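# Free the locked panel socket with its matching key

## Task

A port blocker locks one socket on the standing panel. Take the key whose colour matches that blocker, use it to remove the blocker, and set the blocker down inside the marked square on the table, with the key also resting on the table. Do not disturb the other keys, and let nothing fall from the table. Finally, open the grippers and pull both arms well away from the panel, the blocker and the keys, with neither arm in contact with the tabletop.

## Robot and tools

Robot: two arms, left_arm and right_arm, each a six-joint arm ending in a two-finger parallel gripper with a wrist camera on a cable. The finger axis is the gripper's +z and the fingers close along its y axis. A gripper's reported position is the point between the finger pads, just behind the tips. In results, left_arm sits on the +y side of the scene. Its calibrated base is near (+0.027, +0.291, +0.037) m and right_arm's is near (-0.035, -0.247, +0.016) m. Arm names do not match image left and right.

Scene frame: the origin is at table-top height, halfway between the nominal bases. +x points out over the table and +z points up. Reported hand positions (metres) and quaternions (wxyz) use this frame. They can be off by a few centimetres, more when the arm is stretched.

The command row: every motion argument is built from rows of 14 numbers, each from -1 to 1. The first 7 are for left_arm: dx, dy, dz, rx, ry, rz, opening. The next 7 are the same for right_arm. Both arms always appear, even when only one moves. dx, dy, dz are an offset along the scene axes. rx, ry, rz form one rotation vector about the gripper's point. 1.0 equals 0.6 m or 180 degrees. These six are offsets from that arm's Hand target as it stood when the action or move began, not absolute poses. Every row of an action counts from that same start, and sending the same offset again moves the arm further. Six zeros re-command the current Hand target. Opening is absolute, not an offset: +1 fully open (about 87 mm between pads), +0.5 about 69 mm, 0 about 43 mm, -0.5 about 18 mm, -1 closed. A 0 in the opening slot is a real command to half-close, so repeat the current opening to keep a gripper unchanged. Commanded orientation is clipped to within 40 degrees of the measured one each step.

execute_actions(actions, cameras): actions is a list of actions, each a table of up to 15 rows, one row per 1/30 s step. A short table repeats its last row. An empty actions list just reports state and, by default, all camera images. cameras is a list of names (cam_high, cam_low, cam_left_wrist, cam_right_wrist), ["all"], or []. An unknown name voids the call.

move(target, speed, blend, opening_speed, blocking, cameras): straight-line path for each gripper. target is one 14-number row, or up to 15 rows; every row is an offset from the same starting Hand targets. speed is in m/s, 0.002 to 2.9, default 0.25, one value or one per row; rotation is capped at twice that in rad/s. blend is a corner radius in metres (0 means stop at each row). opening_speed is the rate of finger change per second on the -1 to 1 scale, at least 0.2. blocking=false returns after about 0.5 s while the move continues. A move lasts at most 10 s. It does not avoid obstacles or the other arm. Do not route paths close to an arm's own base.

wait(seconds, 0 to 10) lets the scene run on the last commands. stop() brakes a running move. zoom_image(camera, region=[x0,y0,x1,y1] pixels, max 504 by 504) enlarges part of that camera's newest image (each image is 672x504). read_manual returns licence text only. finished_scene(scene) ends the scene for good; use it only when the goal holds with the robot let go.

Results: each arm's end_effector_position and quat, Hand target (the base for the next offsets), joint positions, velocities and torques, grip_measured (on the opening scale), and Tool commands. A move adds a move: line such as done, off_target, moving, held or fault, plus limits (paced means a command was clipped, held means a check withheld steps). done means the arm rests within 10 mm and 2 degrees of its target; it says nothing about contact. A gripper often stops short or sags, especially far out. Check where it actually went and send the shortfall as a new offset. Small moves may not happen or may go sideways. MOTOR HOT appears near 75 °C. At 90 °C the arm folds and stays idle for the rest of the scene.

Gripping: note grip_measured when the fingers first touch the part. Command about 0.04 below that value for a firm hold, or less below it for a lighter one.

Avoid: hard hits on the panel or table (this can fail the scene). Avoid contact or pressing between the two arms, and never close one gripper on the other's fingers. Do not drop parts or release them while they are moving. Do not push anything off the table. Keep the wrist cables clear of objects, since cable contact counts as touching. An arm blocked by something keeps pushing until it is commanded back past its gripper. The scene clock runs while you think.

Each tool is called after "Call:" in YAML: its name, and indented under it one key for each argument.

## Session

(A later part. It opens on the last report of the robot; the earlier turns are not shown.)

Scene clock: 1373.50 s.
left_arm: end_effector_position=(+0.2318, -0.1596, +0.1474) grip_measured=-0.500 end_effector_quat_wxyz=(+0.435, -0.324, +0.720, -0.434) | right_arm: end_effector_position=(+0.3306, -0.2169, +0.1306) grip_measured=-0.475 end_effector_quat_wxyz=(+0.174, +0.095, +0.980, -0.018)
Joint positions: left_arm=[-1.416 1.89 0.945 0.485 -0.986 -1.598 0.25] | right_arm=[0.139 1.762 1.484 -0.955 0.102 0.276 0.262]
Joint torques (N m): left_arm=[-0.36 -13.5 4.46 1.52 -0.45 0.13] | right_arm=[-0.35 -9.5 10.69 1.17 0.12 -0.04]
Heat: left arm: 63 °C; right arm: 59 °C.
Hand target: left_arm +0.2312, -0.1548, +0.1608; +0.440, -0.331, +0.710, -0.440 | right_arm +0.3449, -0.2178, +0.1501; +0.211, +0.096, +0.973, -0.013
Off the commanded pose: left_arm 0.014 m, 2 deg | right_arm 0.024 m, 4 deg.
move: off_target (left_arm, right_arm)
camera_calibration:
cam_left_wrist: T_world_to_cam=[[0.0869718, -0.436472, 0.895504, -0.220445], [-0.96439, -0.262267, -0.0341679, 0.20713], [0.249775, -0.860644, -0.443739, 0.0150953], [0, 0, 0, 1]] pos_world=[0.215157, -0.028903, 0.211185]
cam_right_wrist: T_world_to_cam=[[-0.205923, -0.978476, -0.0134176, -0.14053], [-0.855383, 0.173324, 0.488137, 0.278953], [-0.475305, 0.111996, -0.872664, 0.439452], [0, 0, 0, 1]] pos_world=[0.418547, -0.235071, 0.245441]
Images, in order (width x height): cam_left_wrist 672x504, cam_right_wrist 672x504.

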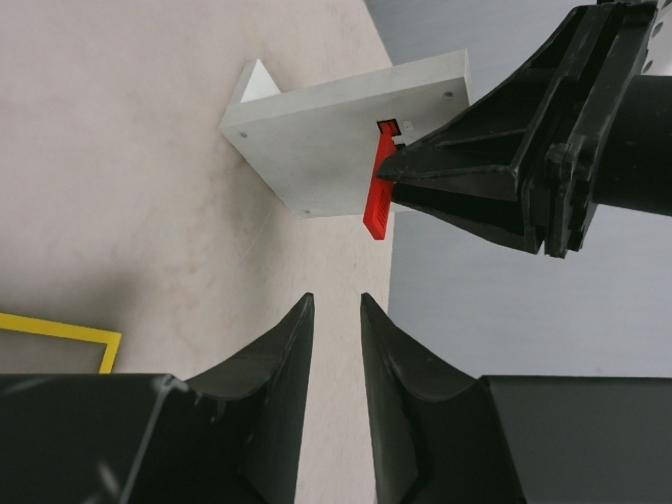

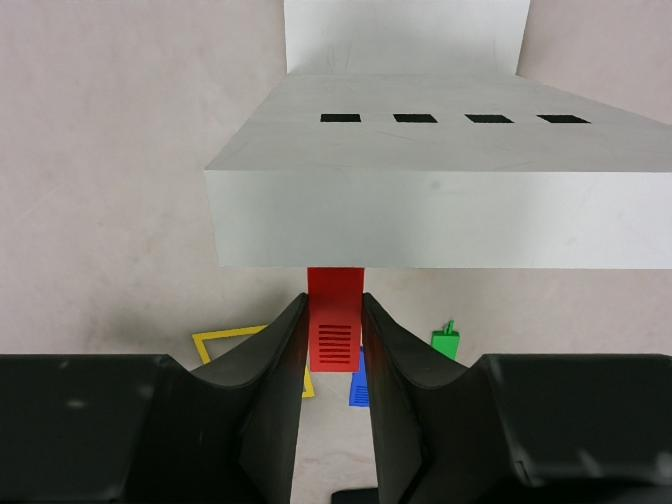

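Call:
move:
  target: [0,0,0,0,0,0,-0.5, -0.0004,-0.002,-0.0187,0.0019,0.0099,0,-0.6]
  speed: 0.04
  cameras: ["cam_left_wrist","cam_right_wrist"]

Call:
zoom_image:
  camera: "cam_left_wrist"
  region: [370, 115, 410, 155]

Call:
zoom_image:
  camera: "cam_right_wrist"
  region: [190, 80, 380, 270]

Scene clock: 1469.53 s.
left_arm: end_effector_position=(+0.2318, -0.1596, +0.1474) grip_measured=-0.500 end_effector_quat_wxyz=(+0.435, -0.324, +0.720, -0.434) | right_arm: end_effector_position=(+0.3308, -0.2194, +0.1306) grip_measured=-0.475 end_effector_quat_wxyz=(+0.174, +0.096, +0.980, -0.019)
Joint positions: left_arm=[-1.416 1.89 0.945 0.485 -0.986 -1.598 0.25] | right_arm=[0.133 1.762 1.484 -0.955 0.102 0.272 0.262]
Joint torques (N m): left_arm=[-0.43 -13.63 4.45 1.57 -0.46 0.14] | right_arm=[-0.64 -7.1 10.25 1.17 0.11 -0.04]
Heat: left arm: 65 °C; right arm: 62 °C.
Hand target: left_arm +0.2312, -0.1548, +0.1608; +0.440, -0.331, +0.710, -0.440 | right_arm +0.3446, -0.2190, +0.1389; +0.196, +0.096, +0.976, -0.011
Off the commanded pose: left_arm 0.014 m, 2 deg | right_arm 0.016 m, 3 deg.
move: off_target (left_arm, right_arm)
camera_calibration:
cam_left_wrist: T_world_to_cam=[[0.0869718, -0.436472, 0.895504, -0.220445], [-0.96439, -0.262267, -0.0341679, 0.20713], [0.249775, -0.860644, -0.443739, 0.0150953], [0, 0, 0, 1]] pos_world=[0.215157, -0.028903, 0.211185]
cam_right_wrist: T_world_to_cam=[[-0.208735, -0.977898, -0.0120406, -0.142076], [-0.85477, 0.176443, 0.488094, 0.279936], [-0.475182, 0.112174, -0.872708, 0.43988], [0, 0, 0, 1]] pos_world=[0.418647, -0.237672, 0.245541]
Images, in order (width x height): cam_left_wrist 672x504, cam_right_wrist 672x504.

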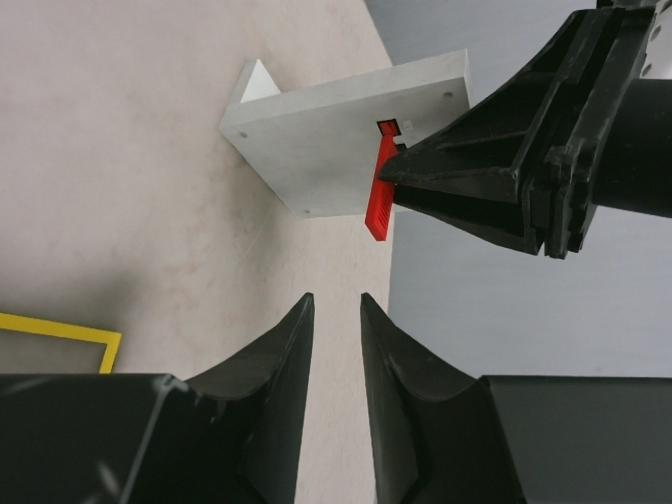

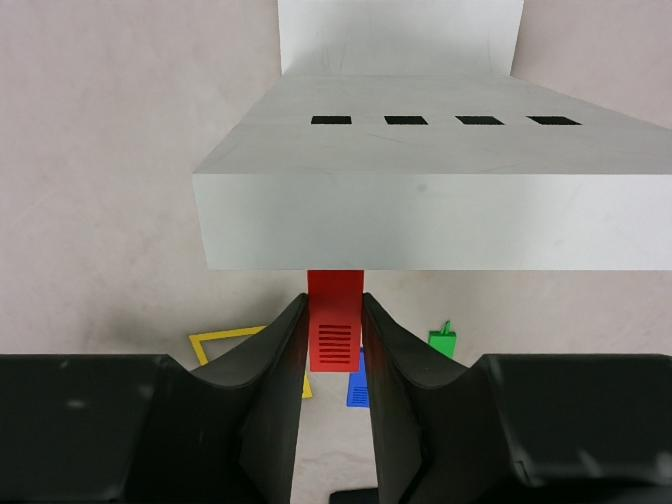

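Scaled by 12.600.

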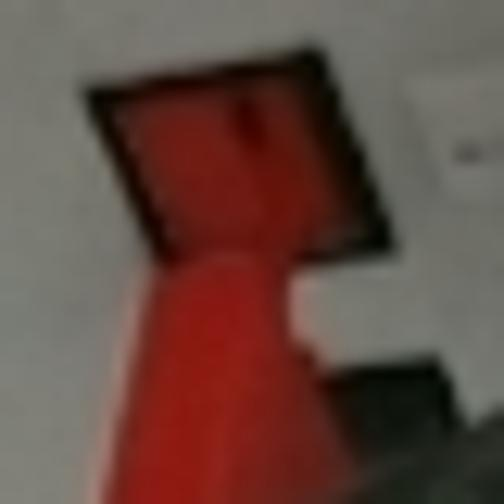

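Scaled by 2.653.

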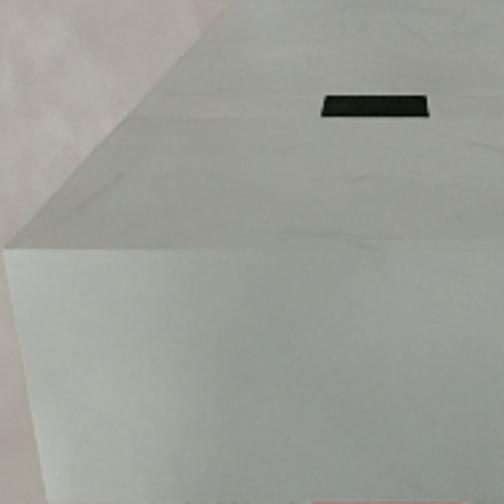

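Call:
move:
  target:
    - [0,0,0,0,0,0,-0.5, 0.0,0.0102,0,0,0,0,-0.6]
    - [0,0,0,0,0,0,-0.5, 0,0.0023,-0.0028,0.0003,0.0016,0,-0.6]
  speed: 0.04
  cameras: ["cam_left_wrist","cam_right_wrist"]

Call:
zoom_image:
  camera: "cam_left_wrist"
  region: [370, 115, 410, 155]

Call:
zoom_image:
  camera: "cam_right_wrist"
  region: [190, 80, 380, 270]

Scene clock: 1530.30 s.
left_arm: end_effector_position=(+0.2318, -0.1596, +0.1474) grip_measured=-0.500 end_effector_quat_wxyz=(+0.435, -0.324, +0.720, -0.434) | right_arm: end_effector_position=(+0.3307, -0.2176, +0.1286) grip_measured=-0.475 end_effector_quat_wxyz=(+0.172, +0.095, +0.980, -0.019)
Joint positions: left_arm=[-1.416 1.89 0.945 0.485 -0.986 -1.598 0.25] | right_arm=[0.138 1.768 1.484 -0.955 0.102 0.274 0.262]
Joint torques (N m): left_arm=[-0.54 -13.6 4.57 1.52 -0.4 0.16] | right_arm=[-0.76 -6.98 10.56 1.06 0.02 -0.04]
Heat: left arm: 66 °C; right arm: 62 °C.
Hand target: left_arm +0.2312, -0.1548, +0.1608; +0.440, -0.331, +0.710, -0.440 | right_arm +0.3446, -0.2175, +0.1372; +0.193, +0.096, +0.976, -0.011
Off the commanded pose: left_arm 0.014 m, 2 deg | right_arm 0.016 m, 3 deg.
move: off_target (left_arm, right_arm)
camera_calibration:
cam_left_wrist: T_world_to_cam=[[0.0869718, -0.436472, 0.895504, -0.220445], [-0.96439, -0.262267, -0.0341679, 0.20713], [0.249775, -0.860644, -0.443739, 0.0150953], [0, 0, 0, 1]] pos_world=[0.215157, -0.028903, 0.211185]
cam_right_wrist: T_world_to_cam=[[-0.206367, -0.978408, -0.0114517, -0.141283], [-0.852458, 0.174031, 0.492979, 0.278583], [-0.480342, 0.111497, -0.869966, 0.439095], [0, 0, 0, 1]] pos_world=[0.419239, -0.235672, 0.243044]
Images, in order (width x height): cam_left_wrist 672x504, cam_right_wrist 672x504.

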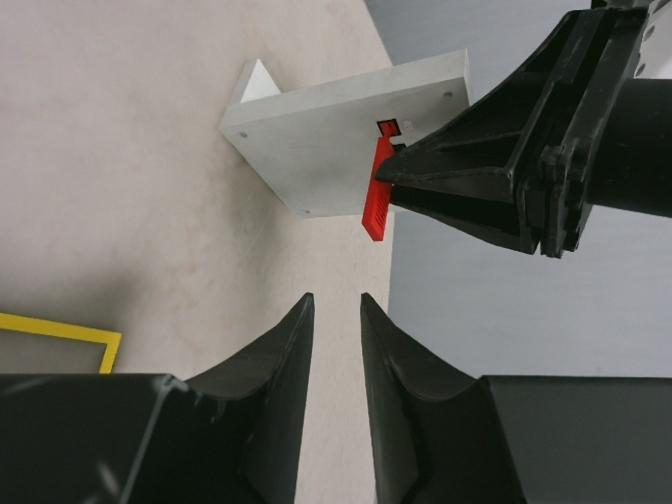

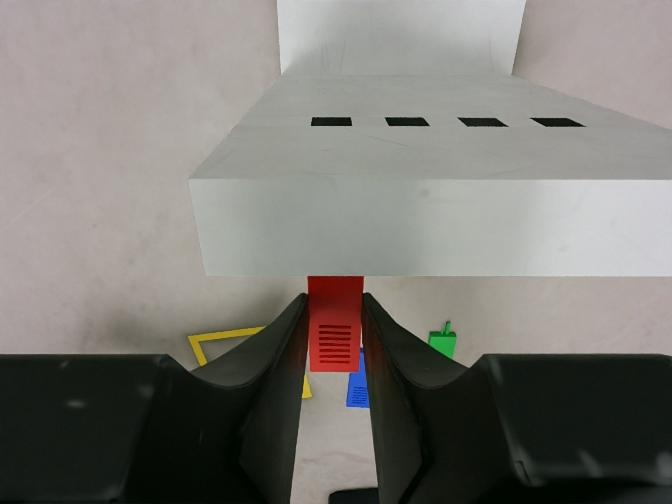

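Scaled by 12.600.

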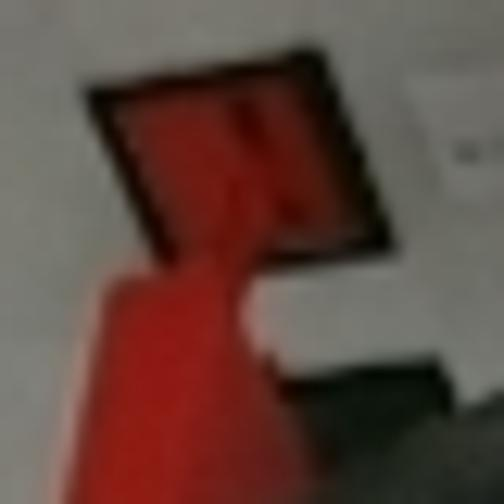

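Scaled by 2.653.

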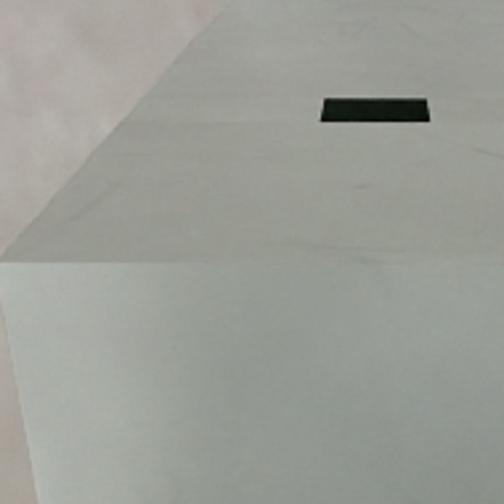

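Call:
move:
  target:
    - [0,0,0,0,0,0,-0.5, 0.0,0.0103,0,0,0,0,-0.6]
    - [0,0,0,0,0,0,-0.5, 0,0.0025,0,0,0,0,-0.6]
  speed: 0.04
  cameras: ["cam_left_wrist","cam_right_wrist"]

Call:
zoom_image:
  camera: "cam_left_wrist"
  region: [370, 115, 410, 155]

Call:
zoom_image:
  camera: "cam_right_wrist"
  region: [190, 100, 380, 290]

Scene clock: 1566.63 s.
left_arm: end_effector_position=(+0.2318, -0.1596, +0.1474) grip_measured=-0.500 end_effector_quat_wxyz=(+0.435, -0.324, +0.720, -0.434) | right_arm: end_effector_position=(+0.3306, -0.2164, +0.1267) grip_measured=-0.475 end_effector_quat_wxyz=(+0.169, +0.094, +0.981, -0.019)
Joint positions: left_arm=[-1.416 1.89 0.945 0.485 -0.986 -1.598 0.25] | right_arm=[0.141 1.773 1.484 -0.955 0.102 0.276 0.262]
Joint torques (N m): left_arm=[-0.32 -13.7 4.48 1.53 -0.44 0.15] | right_arm=[-0.75 -7.41 10.69 1.15 0.06 0]
Heat: left arm: 67 °C; right arm: 62 °C.
Hand target: left_arm +0.2312, -0.1548, +0.1608; +0.440, -0.331, +0.710, -0.440 | right_arm +0.3446, -0.2162, +0.1372; +0.193, +0.096, +0.976, -0.011
Off the commanded pose: left_arm 0.014 m, 2 deg | right_arm 0.018 m, 3 deg.
move: off_target (left_arm, right_arm)
camera_calibration:
cam_left_wrist: T_world_to_cam=[[0.0869718, -0.436472, 0.895504, -0.220445], [-0.96439, -0.262267, -0.0341679, 0.20713], [0.249775, -0.860644, -0.443739, 0.0150953], [0, 0, 0, 1]] pos_world=[0.215157, -0.028903, 0.211185]
cam_right_wrist: T_world_to_cam=[[-0.205227, -0.978658, -0.0104994, -0.140704], [-0.85012, 0.172936, 0.497383, 0.277661], [-0.484952, 0.111002, -0.867468, 0.438319], [0, 0, 0, 1]] pos_world=[0.419732, -0.234373, 0.240646]
Images, in order (width x height): cam_left_wrist 672x504, cam_right_wrist 672x504.

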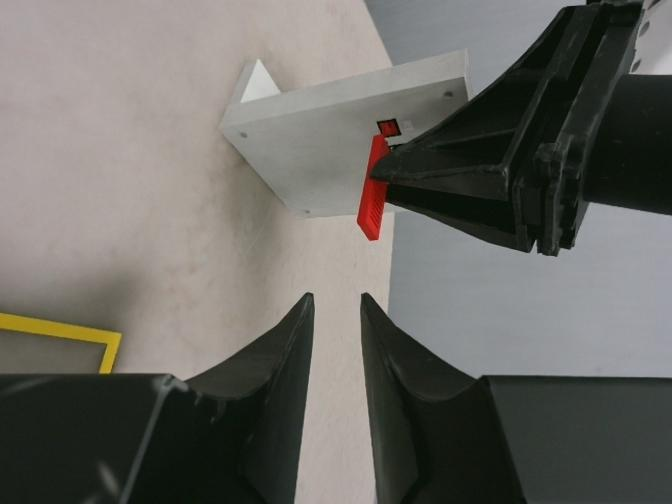

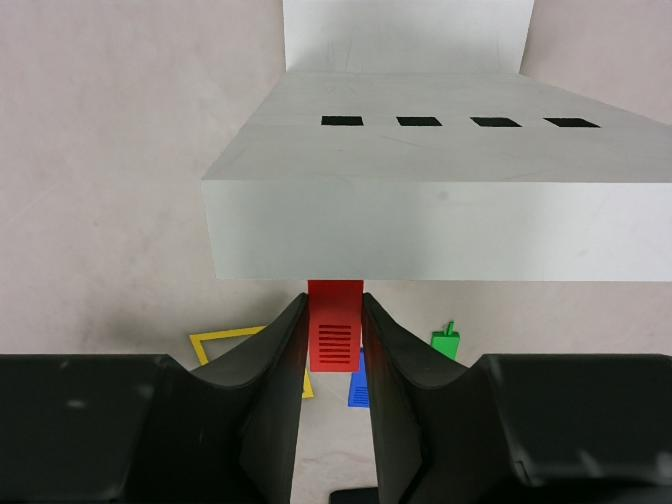

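Scaled by 12.600.

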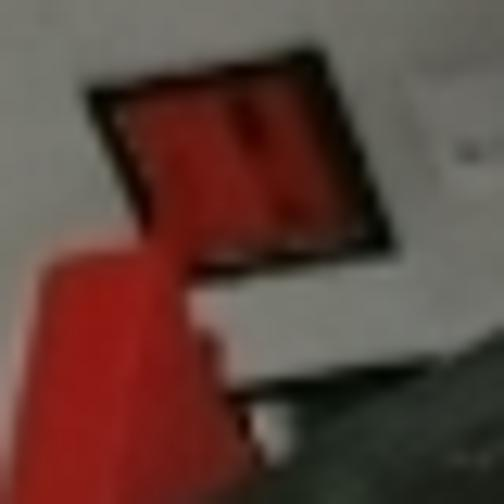

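Scaled by 2.653.

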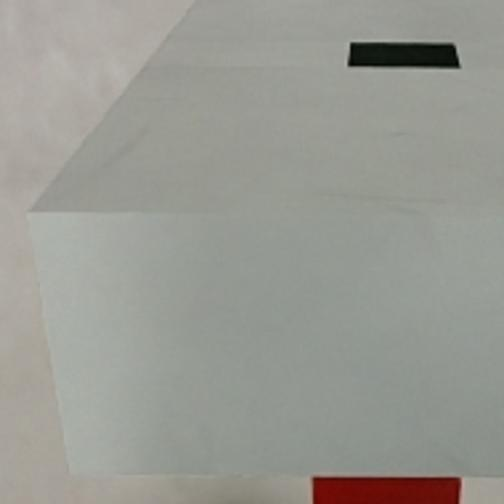

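Call:
move:
  target: [0,0,0,0,0,0,-0.5, 0.0032,-0.0025,0.0045,-0.0005,-0.0025,0,-0.6]
  speed: 0.03
  cameras: ["cam_left_wrist","cam_right_wrist"]

Call:
zoom_image:
  camera: "cam_left_wrist"
  region: [370, 115, 410, 155]

Call:
zoom_image:
  camera: "cam_right_wrist"
  region: [190, 100, 380, 290]

Scene clock: 1590.97 s.
left_arm: end_effector_position=(+0.2318, -0.1596, +0.1474) grip_measured=-0.500 end_effector_quat_wxyz=(+0.435, -0.324, +0.720, -0.434) | right_arm: end_effector_position=(+0.3307, -0.2179, +0.1267) grip_measured=-0.475 end_effector_quat_wxyz=(+0.169, +0.095, +0.981, -0.019)
Joint positions: left_arm=[-1.416 1.89 0.945 0.485 -0.986 -1.598 0.25] | right_arm=[0.137 1.773 1.484 -0.955 0.102 0.274 0.262]
Joint torques (N m): left_arm=[-0.49 -13.65 4.41 1.56 -0.45 0.18] | right_arm=[-0.76 -7.46 11.56 1.07 0.09 0]
Heat: left arm: 67 °C; right arm: 62 °C.
Hand target: left_arm +0.2312, -0.1548, +0.1608; +0.440, -0.331, +0.710, -0.440 | right_arm +0.3465, -0.2177, +0.1399; +0.197, +0.096, +0.976, -0.011
Off the commanded pose: left_arm 0.014 m, 2 deg | right_arm 0.021 m, 3 deg.
move: off_target (left_arm, right_arm)
camera_calibration:
cam_left_wrist: T_world_to_cam=[[0.0869718, -0.436472, 0.895504, -0.220445], [-0.96439, -0.262267, -0.0341679, 0.20713], [0.249775, -0.860644, -0.443739, 0.0150953], [0, 0, 0, 1]] pos_world=[0.215157, -0.028903, 0.211185]
cam_right_wrist: T_world_to_cam=[[-0.207148, -0.97826, -0.00981417, -0.141514], [-0.849679, 0.17493, 0.497438, 0.278295], [-0.484907, 0.111382, -0.867444, 0.43861], [0, 0, 0, 1]] pos_world=[0.419832, -0.235973, 0.240646]
Images, in order (width x height): cam_left_wrist 672x504, cam_right_wrist 672x504.

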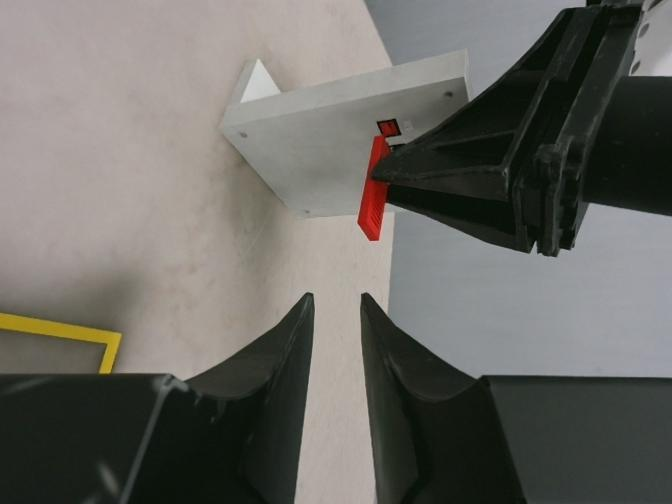

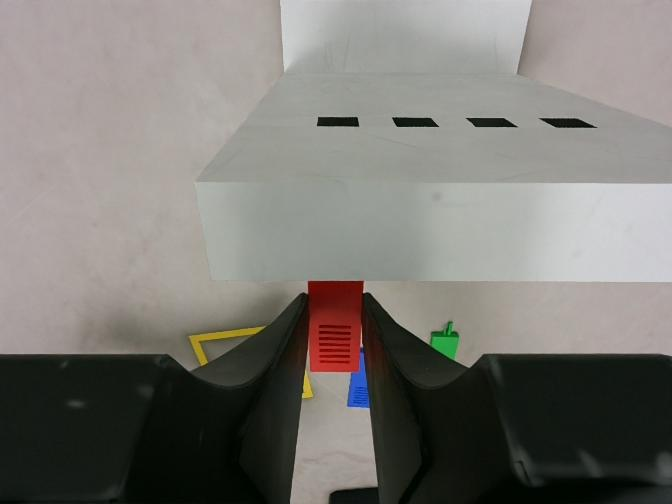

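Scaled by 12.600.

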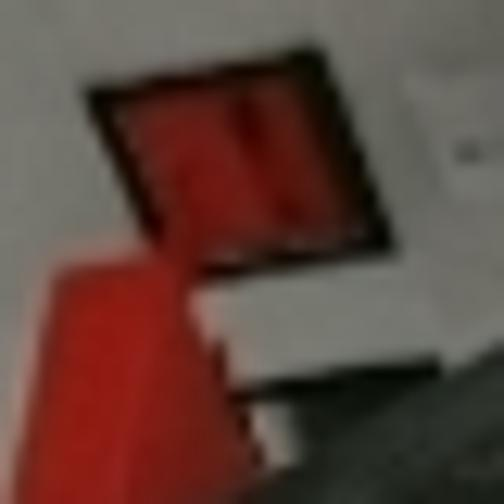

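Scaled by 2.653.

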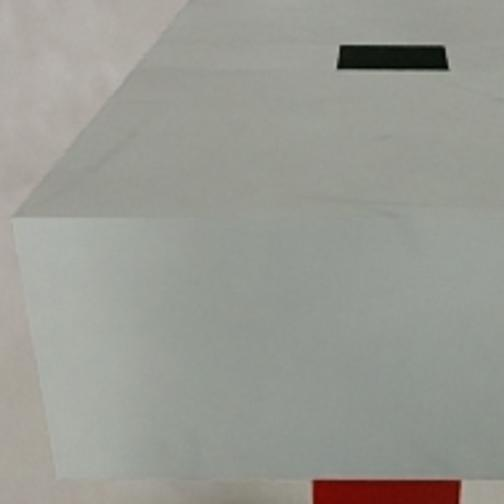

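Call:
move:
  target: [0,0,0,0,0,0,-0.5, 0.0017,-0.0004,0.0021,-0.0003,-0.0013,0,-0.6]
  speed: 0.03
  cameras: ["cam_left_wrist","cam_right_wrist"]

Call:
zoom_image:
  camera: "cam_left_wrist"
  region: [370, 115, 410, 155]

Call:
zoom_image:
  camera: "cam_right_wrist"
  region: [190, 100, 380, 290]

Scene clock: 1606.87 s.
left_arm: end_effector_position=(+0.2318, -0.1596, +0.1474) grip_measured=-0.500 end_effector_quat_wxyz=(+0.435, -0.324, +0.720, -0.434) | right_arm: end_effector_position=(+0.3332, -0.2177, +0.1297) grip_measured=-0.475 end_effector_quat_wxyz=(+0.174, +0.095, +0.980, -0.019)
Joint positions: left_arm=[-1.416 1.89 0.945 0.485 -0.986 -1.598 0.25] | right_arm=[0.137 1.773 1.494 -0.955 0.102 0.273 0.262]
Joint torques (N m): left_arm=[-0.42 -13.63 4.56 1.55 -0.43 0.11] | right_arm=[-0.65 -7.65 10.88 1.13 0.12 -0.02]
Heat: left arm: 67 °C; right arm: 63 °C.
Hand target: left_arm +0.2312, -0.1548, +0.1608; +0.440, -0.331, +0.710, -0.440 | right_arm +0.3475, -0.2179, +0.1411; +0.199, +0.096, +0.975, -0.012
Off the commanded pose: left_arm 0.014 m, 2 deg | right_arm 0.018 m, 3 deg.
move: off_target (left_arm, right_arm)
camera_calibration:
cam_left_wrist: T_world_to_cam=[[0.0869718, -0.436472, 0.895504, -0.220445], [-0.96439, -0.262267, -0.0341679, 0.20713], [0.249775, -0.860644, -0.443739, 0.0150953], [0, 0, 0, 1]] pos_world=[0.215157, -0.028903, 0.211185]
cam_right_wrist: T_world_to_cam=[[-0.205994, -0.978474, -0.0124278, -0.140885], [-0.854697, 0.173722, 0.489198, 0.281416], [-0.476508, 0.111394, -0.872084, 0.440164], [0, 0, 0, 1]] pos_world=[0.421245, -0.235772, 0.244442]
Images, in order (width x height): cam_left_wrist 672x504, cam_right_wrist 672x504.

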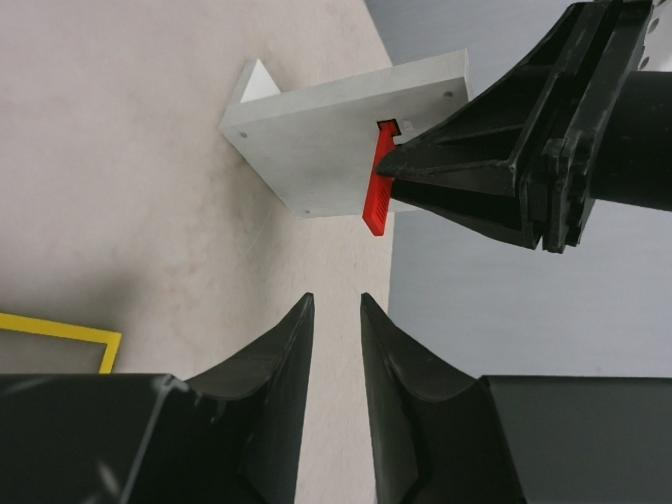

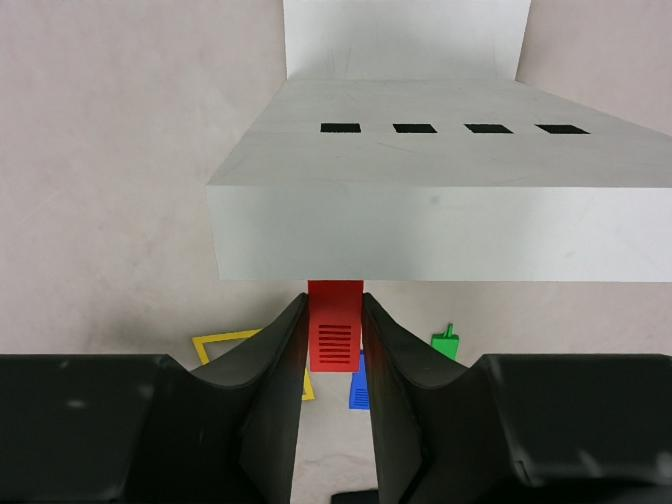

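Scaled by 12.600.

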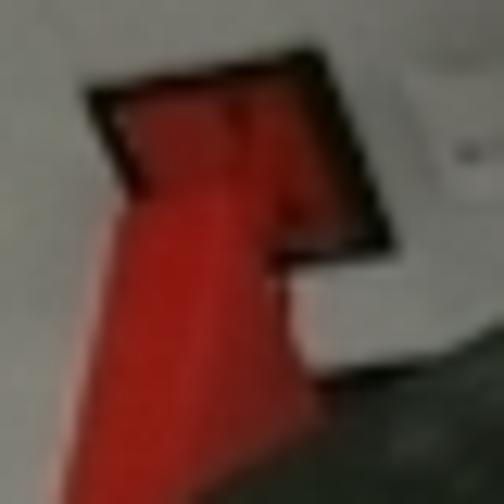

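Scaled by 2.653.

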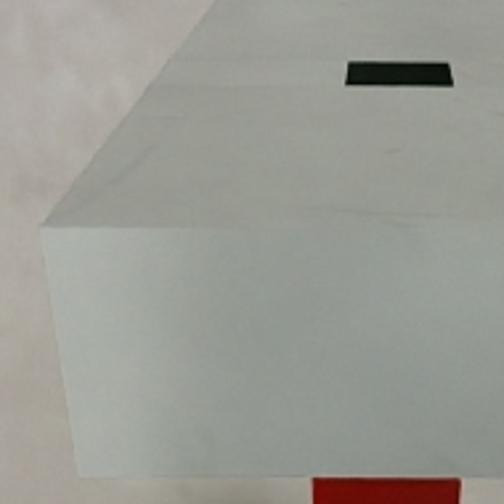

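Call:
move:
  target: [0,0,0,0,0,0,-0.5, -0.0003,-0.0011,-0.0048,0.0006,0.0028,0,-0.6]
  speed: 0.03
  cameras: ["cam_left_wrist","cam_right_wrist"]

Call:
zoom_image:
  camera: "cam_left_wrist"
  region: [370, 115, 410, 155]

Call:
zoom_image:
  camera: "cam_right_wrist"
  region: [190, 100, 380, 290]

Scene clock: 1641.53 s.
left_arm: end_effector_position=(+0.2318, -0.1596, +0.1474) grip_measured=-0.500 end_effector_quat_wxyz=(+0.435, -0.324, +0.720, -0.434) | right_arm: end_effector_position=(+0.3333, -0.2189, +0.1279) grip_measured=-0.475 end_effector_quat_wxyz=(+0.171, +0.096, +0.980, -0.019)
Joint positions: left_arm=[-1.416 1.89 0.945 0.485 -0.986 -1.598 0.25] | right_arm=[0.133 1.778 1.494 -0.955 0.102 0.272 0.262]
Joint torques (N m): left_arm=[-0.39 -13.53 4.51 1.54 -0.44 0.15] | right_arm=[-0.58 -7.35 10.74 1.11 0.09 -0.03]
Heat: left arm: 68 °C; right arm: 60 °C.
Hand target: left_arm +0.2312, -0.1548, +0.1608; +0.440, -0.331, +0.710, -0.440 | right_arm +0.3473, -0.2185, +0.1382; +0.195, +0.096, +0.976, -0.011
Off the commanded pose: left_arm 0.014 m, 2 deg | right_arm 0.017 m, 3 deg.
move: off_target (left_arm, right_arm)
camera_calibration:
cam_left_wrist: T_world_to_cam=[[0.0869718, -0.436472, 0.895504, -0.220445], [-0.96439, -0.262267, -0.0341679, 0.20713], [0.249775, -0.860644, -0.443739, 0.0150953], [0, 0, 0, 1]] pos_world=[0.215157, -0.028903, 0.211185]
cam_right_wrist: T_world_to_cam=[[-0.208228, -0.978019, -0.0109687, -0.141462], [-0.851858, 0.175834, 0.493377, 0.281483], [-0.480603, 0.112079, -0.869747, 0.440097], [0, 0, 0, 1]] pos_world=[0.421839, -0.237172, 0.242344]
Images, in order (width x height): cam_left_wrist 672x504, cam_right_wrist 672x504.

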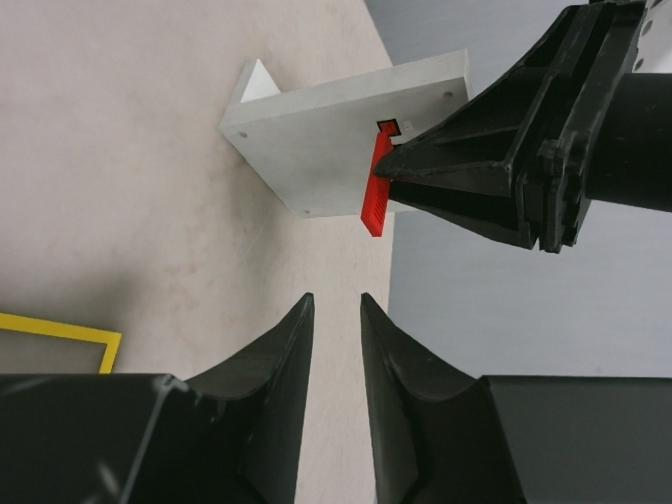

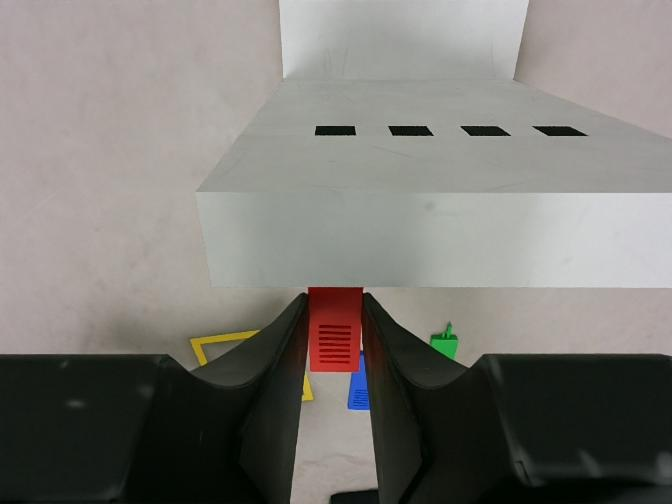

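Scaled by 12.600.

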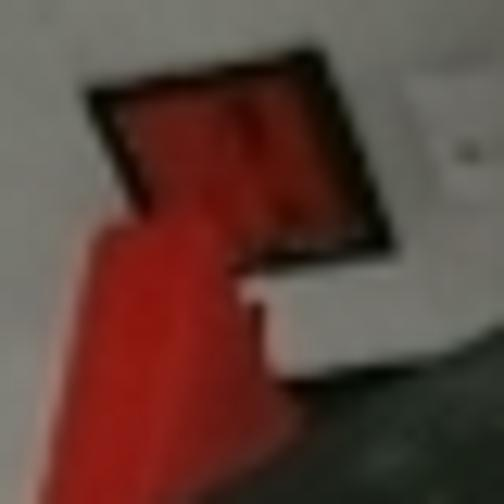

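Scaled by 2.653.

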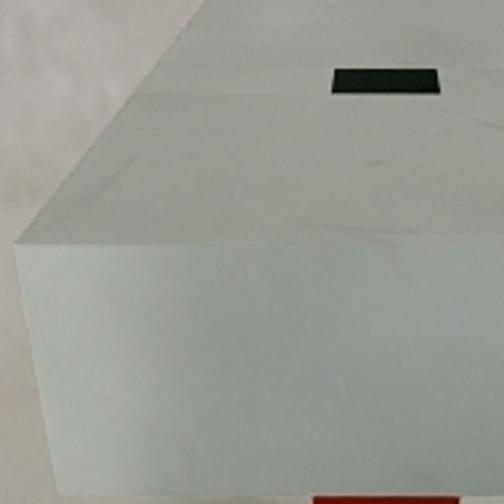

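Call:
move:
  target: [0,0,0,0,0,0,-0.5, 0.0083,-0.0015,0.0,0,0,0,-0.6]
  speed: 0.02
  cameras: ["cam_left_wrist","cam_right_wrist"]

Call:
zoom_image:
  camera: "cam_left_wrist"
  region: [370, 115, 410, 155]

Call:
zoom_image:
  camera: "cam_right_wrist"
  region: [190, 110, 380, 300]

Scene clock: 1661.20 s.
left_arm: end_effector_position=(+0.2318, -0.1596, +0.1474) grip_measured=-0.500 end_effector_quat_wxyz=(+0.435, -0.324, +0.720, -0.434) | right_arm: end_effector_position=(+0.3348, -0.2189, +0.1265) grip_measured=-0.475 end_effector_quat_wxyz=(+0.165, +0.095, +0.981, -0.019)
Joint positions: left_arm=[-1.416 1.89 0.945 0.485 -0.986 -1.598 0.25] | right_arm=[0.131 1.794 1.51 -0.966 0.097 0.269 0.262]
Joint torques (N m): left_arm=[-0.36 -13.74 4.53 1.53 -0.44 0.14] | right_arm=[-0.99 -7.21 11.59 1.15 0.06 0.01]
Heat: left arm: 68 °C; right arm: 60 °C.
Hand target: left_arm +0.2312, -0.1548, +0.1608; +0.440, -0.331, +0.710, -0.440 | right_arm +0.3523, -0.2194, +0.1381; +0.194, +0.096, +0.976, -0.011
Off the commanded pose: left_arm 0.014 m, 2 deg | right_arm 0.021 m, 3 deg.
move: off_target (left_arm, right_arm)
camera_calibration:
cam_left_wrist: T_world_to_cam=[[0.0869718, -0.436472, 0.895504, -0.220445], [-0.96439, -0.262267, -0.0341679, 0.20713], [0.249775, -0.860644, -0.443739, 0.0150953], [0, 0, 0, 1]] pos_world=[0.215157, -0.028903, 0.211185]
cam_right_wrist: T_world_to_cam=[[-0.20604, -0.978485, -0.0106691, -0.141999], [-0.846454, 0.172746, 0.503661, 0.279676], [-0.490982, 0.112805, -0.863835, 0.442476], [0, 0, 0, 1]] pos_world=[0.424723, -0.23717, 0.23985]
Images, in order (width x height): cam_left_wrist 672x504, cam_right_wrist 672x504.

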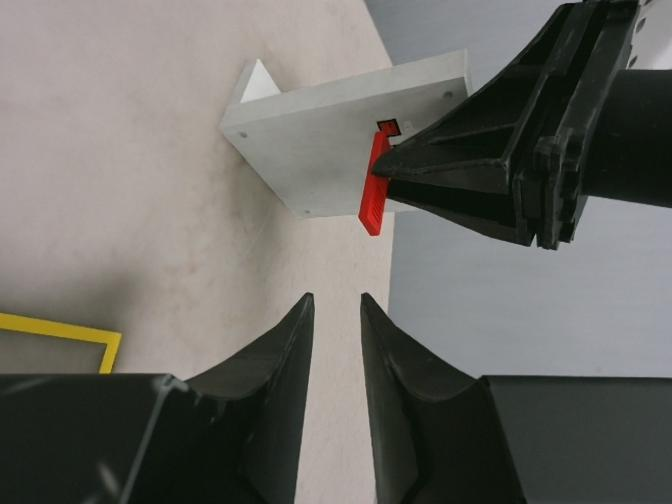

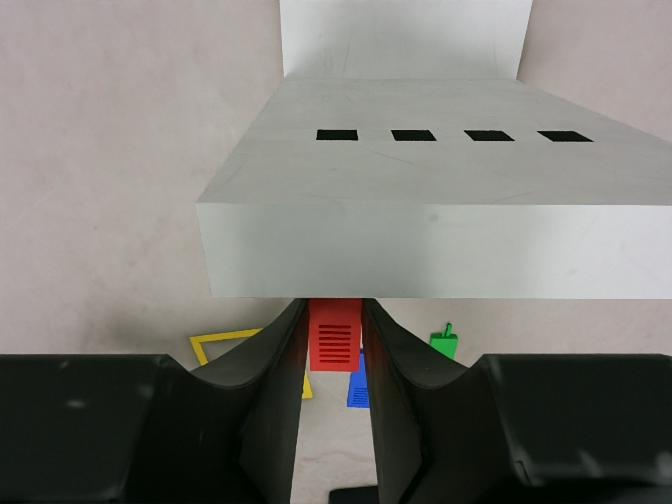

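Scaled by 12.600.

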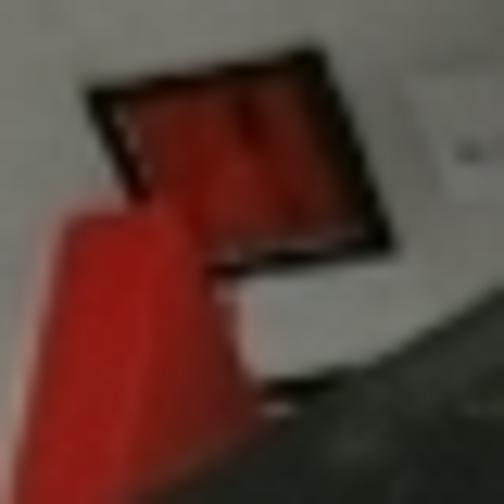

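Scaled by 2.653.

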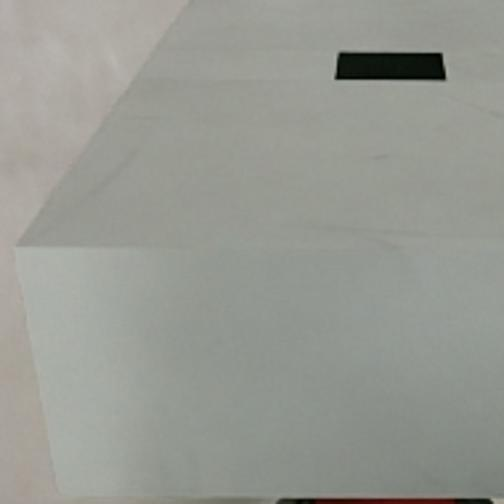

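Call:
move:
  target:
    - [0.0738,0.0892,-0.084,0.2619,-0.3151,-0.159,-0.5, -0.0572,0.0117,0,0,0,0,-0.6]
    - [0.1398,-0.0753,-0.1097,0.2619,-0.3151,-0.159,-0.5, -0.0572,0.0117,0,0,0,0,-0.6]
  speed: 0.2
  blend: [0.02,0]
  cameras: ["cam_left_wrist","cam_right_wrist","cam_high"]

Scene clock: 1743.57 s.
left_arm: end_effector_position=(+0.3173, -0.1902, +0.0735) grip_measured=-0.500 end_effector_quat_wxyz=(+0.660, +0.292, +0.626, -0.295) | right_arm: end_effector_position=(+0.3142, -0.2146, +0.1289) grip_measured=-0.475 end_effector_quat_wxyz=(+0.170, +0.094, +0.981, -0.015)
Joint positions: left_arm=[-1.128 2.378 0.993 1.432 -0.253 0.029 0.25] | right_arm=[0.147 1.707 1.414 -0.947 0.097 0.282 0.262]
Joint torques (N m): left_arm=[-0.54 -10.09 5.53 3.1 0.19 0.15] | right_arm=[0.65 -9.88 6.48 1.22 0.21 0.14]
Heat: left arm: 68 °C; right arm: 60 °C.
Hand target: left_arm +0.3151, -0.2000, +0.0951; +0.687, +0.276, +0.590, -0.322 | right_arm +0.3180, -0.2123, +0.1382; +0.194, +0.096, +0.976, -0.011
Off the commanded pose: left_arm 0.024 m, 6 deg | right_arm 0.010 m, 3 deg.
move: off_target (left_arm, right_arm)
camera_calibration:
cam_left_wrist: T_world_to_cam=[[-0.747832, -0.662753, -0.0388025, 0.11548], [-0.476038, 0.576052, -0.664493, 0.329775], [0.462747, -0.478458, -0.746286, -0.0380013], [0, 0, 0, 1]] pos_world=[0.26093, -0.131615, 0.195254]
cam_right_wrist: T_world_to_cam=[[-0.202754, -0.979055, -0.018496, -0.142185], [-0.852336, 0.16715, 0.495564, 0.261983], [-0.482093, 0.116243, -0.868375, 0.432422], [0, 0, 0, 1]] pos_world=[0.402937, -0.233264, 0.243045]
Images, in order (width x height): cam_high 672x504, cam_left_wrist 672x504, cam_right_wrist 672x504.

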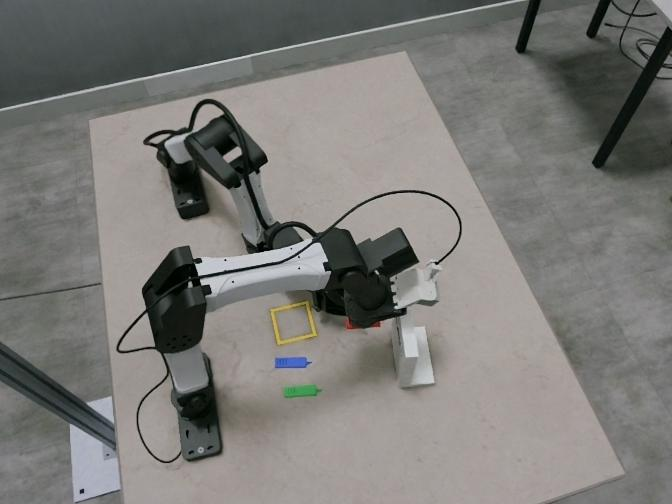

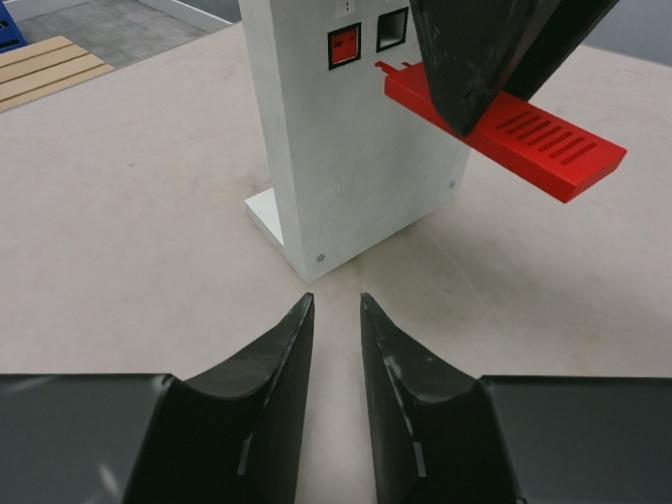

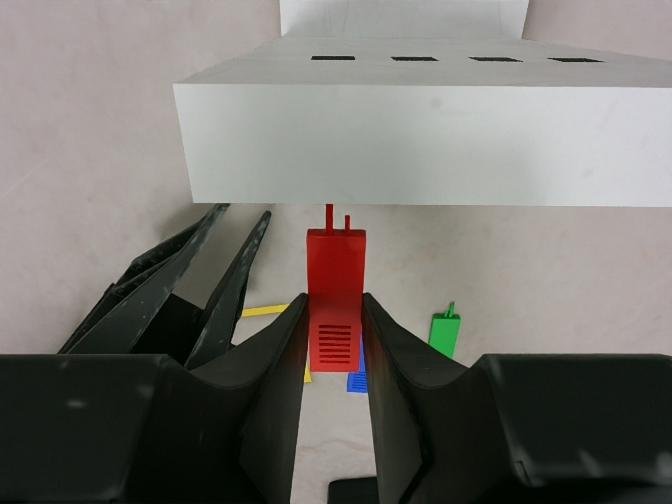

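Call:
zoom_image:
  camera: "cam_left_wrist"
  region: [315, 15, 435, 115]

Call:
zoom_image:
  camera: "cam_left_wrist"
  region: [322, 20, 372, 75]

Scaled by 4.200.

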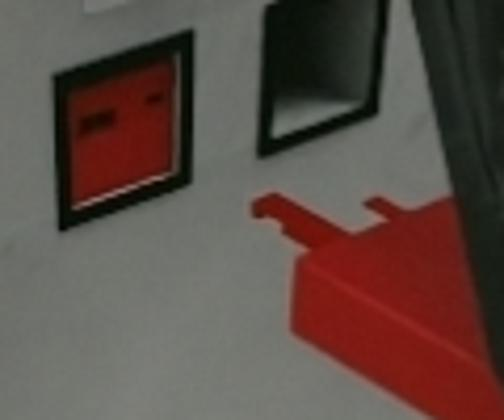

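Scaled by 9.164.

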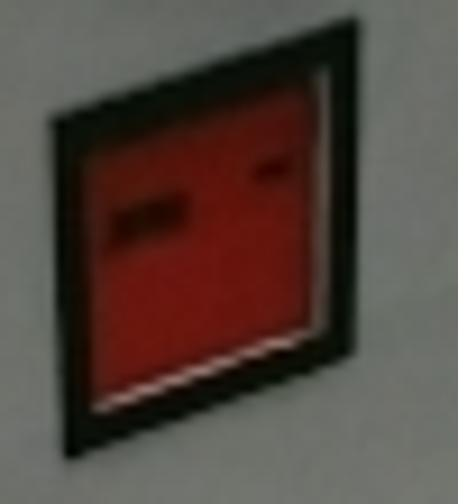

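Call:
move:
  target: [0,0,0,0,0,0,-0.5, 0.0457,-0.0083,0.0,0,0,0,-0.6]
  speed: 0.05
  cameras: ["cam_left_wrist","cam_right_wrist"]

Call:
zoom_image:
  camera: "cam_left_wrist"
  region: [315, 10, 435, 110]

Call:
zoom_image:
  camera: "cam_right_wrist"
  region: [190, 80, 380, 270]

Scene clock: 1816.27 s.
left_arm: end_effector_position=(+0.3173, -0.1902, +0.0735) grip_measured=-0.500 end_effector_quat_wxyz=(+0.660, +0.292, +0.626, -0.294) | right_arm: end_effector_position=(+0.3325, -0.2165, +0.1278) grip_measured=-0.475 end_effector_quat_wxyz=(+0.173, +0.096, +0.980, -0.016)
Joint positions: left_arm=[-1.128 2.378 0.993 1.432 -0.253 0.029 0.25] | right_arm=[0.137 1.771 1.484 -0.947 0.097 0.276 0.262]
Joint torques (N m): left_arm=[-0.49 -10.17 5.53 3.1 0.2 0.15] | right_arm=[-0.58 -7.47 10.97 1.11 0.11 -0.03]
Heat: left arm: 61 °C; right arm: 53 °C.
Hand target: left_arm +0.3151, -0.2000, +0.0951; +0.687, +0.276, +0.590, -0.322 | right_arm +0.3455, -0.2173, +0.1383; +0.195, +0.096, +0.976, -0.011
Off the commanded pose: left_arm 0.024 m, 6 deg | right_arm 0.017 m, 3 deg.
move: off_target (left_arm, right_arm)
camera_calibration:
cam_left_wrist: T_world_to_cam=[[-0.747731, -0.662846, -0.0391613, 0.11551], [-0.475923, 0.576129, -0.664509, 0.329758], [0.463029, -0.478236, -0.746253, -0.0380524], [0, 0, 0, 1]] pos_world=[0.260929, -0.131616, 0.195254]
cam_right_wrist: T_world_to_cam=[[-0.206696, -0.978236, -0.0182106, -0.138881], [-0.854259, 0.171364, 0.49079, 0.280684], [-0.476988, 0.117001, -0.871087, 0.439369], [0, 0, 0, 1]] pos_world=[0.420645, -0.235364, 0.242443]
Images, in order (width x height): cam_left_wrist 672x504, cam_right_wrist 672x504.

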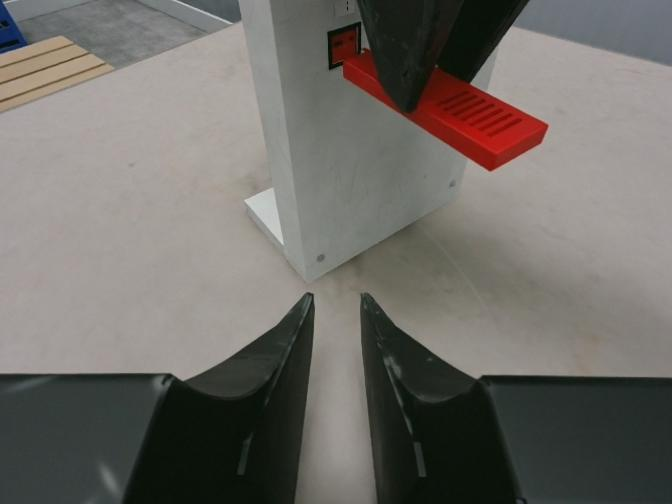

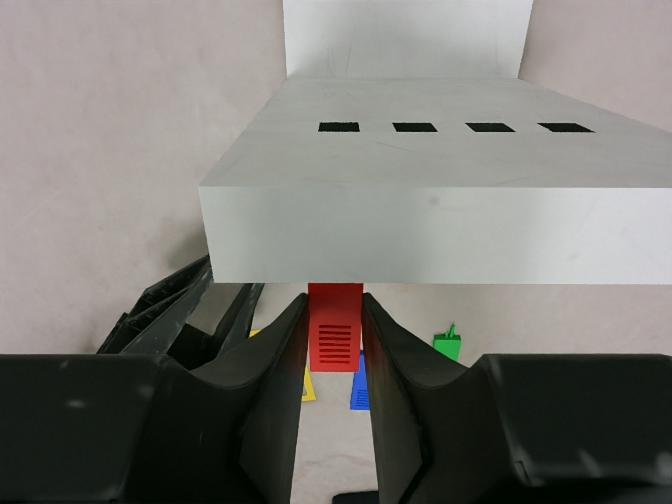

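Scaled by 4.200.

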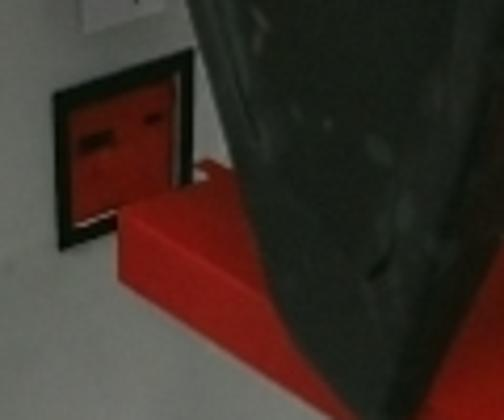

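Scaled by 2.653.

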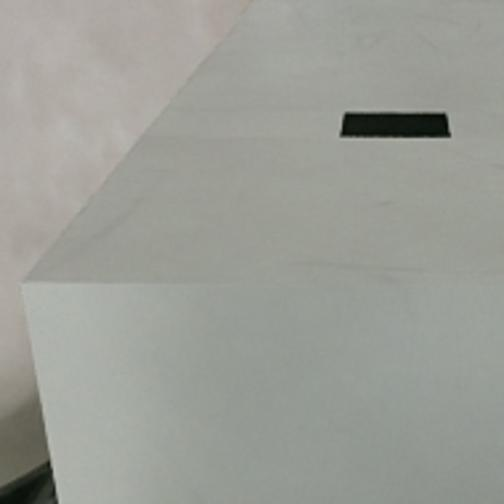

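Call:
zoom_image:
  camera: "cam_left_wrist"
  region: [322, 15, 382, 80]

Scaled by 7.754.

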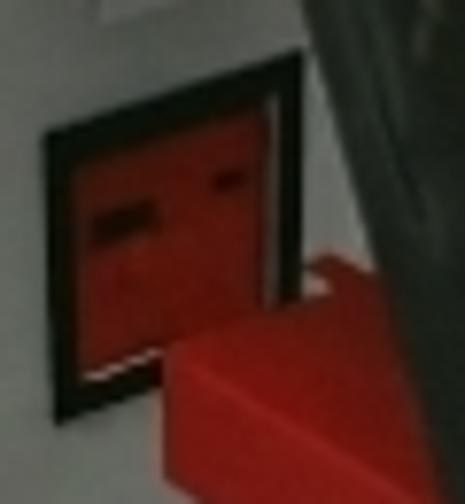

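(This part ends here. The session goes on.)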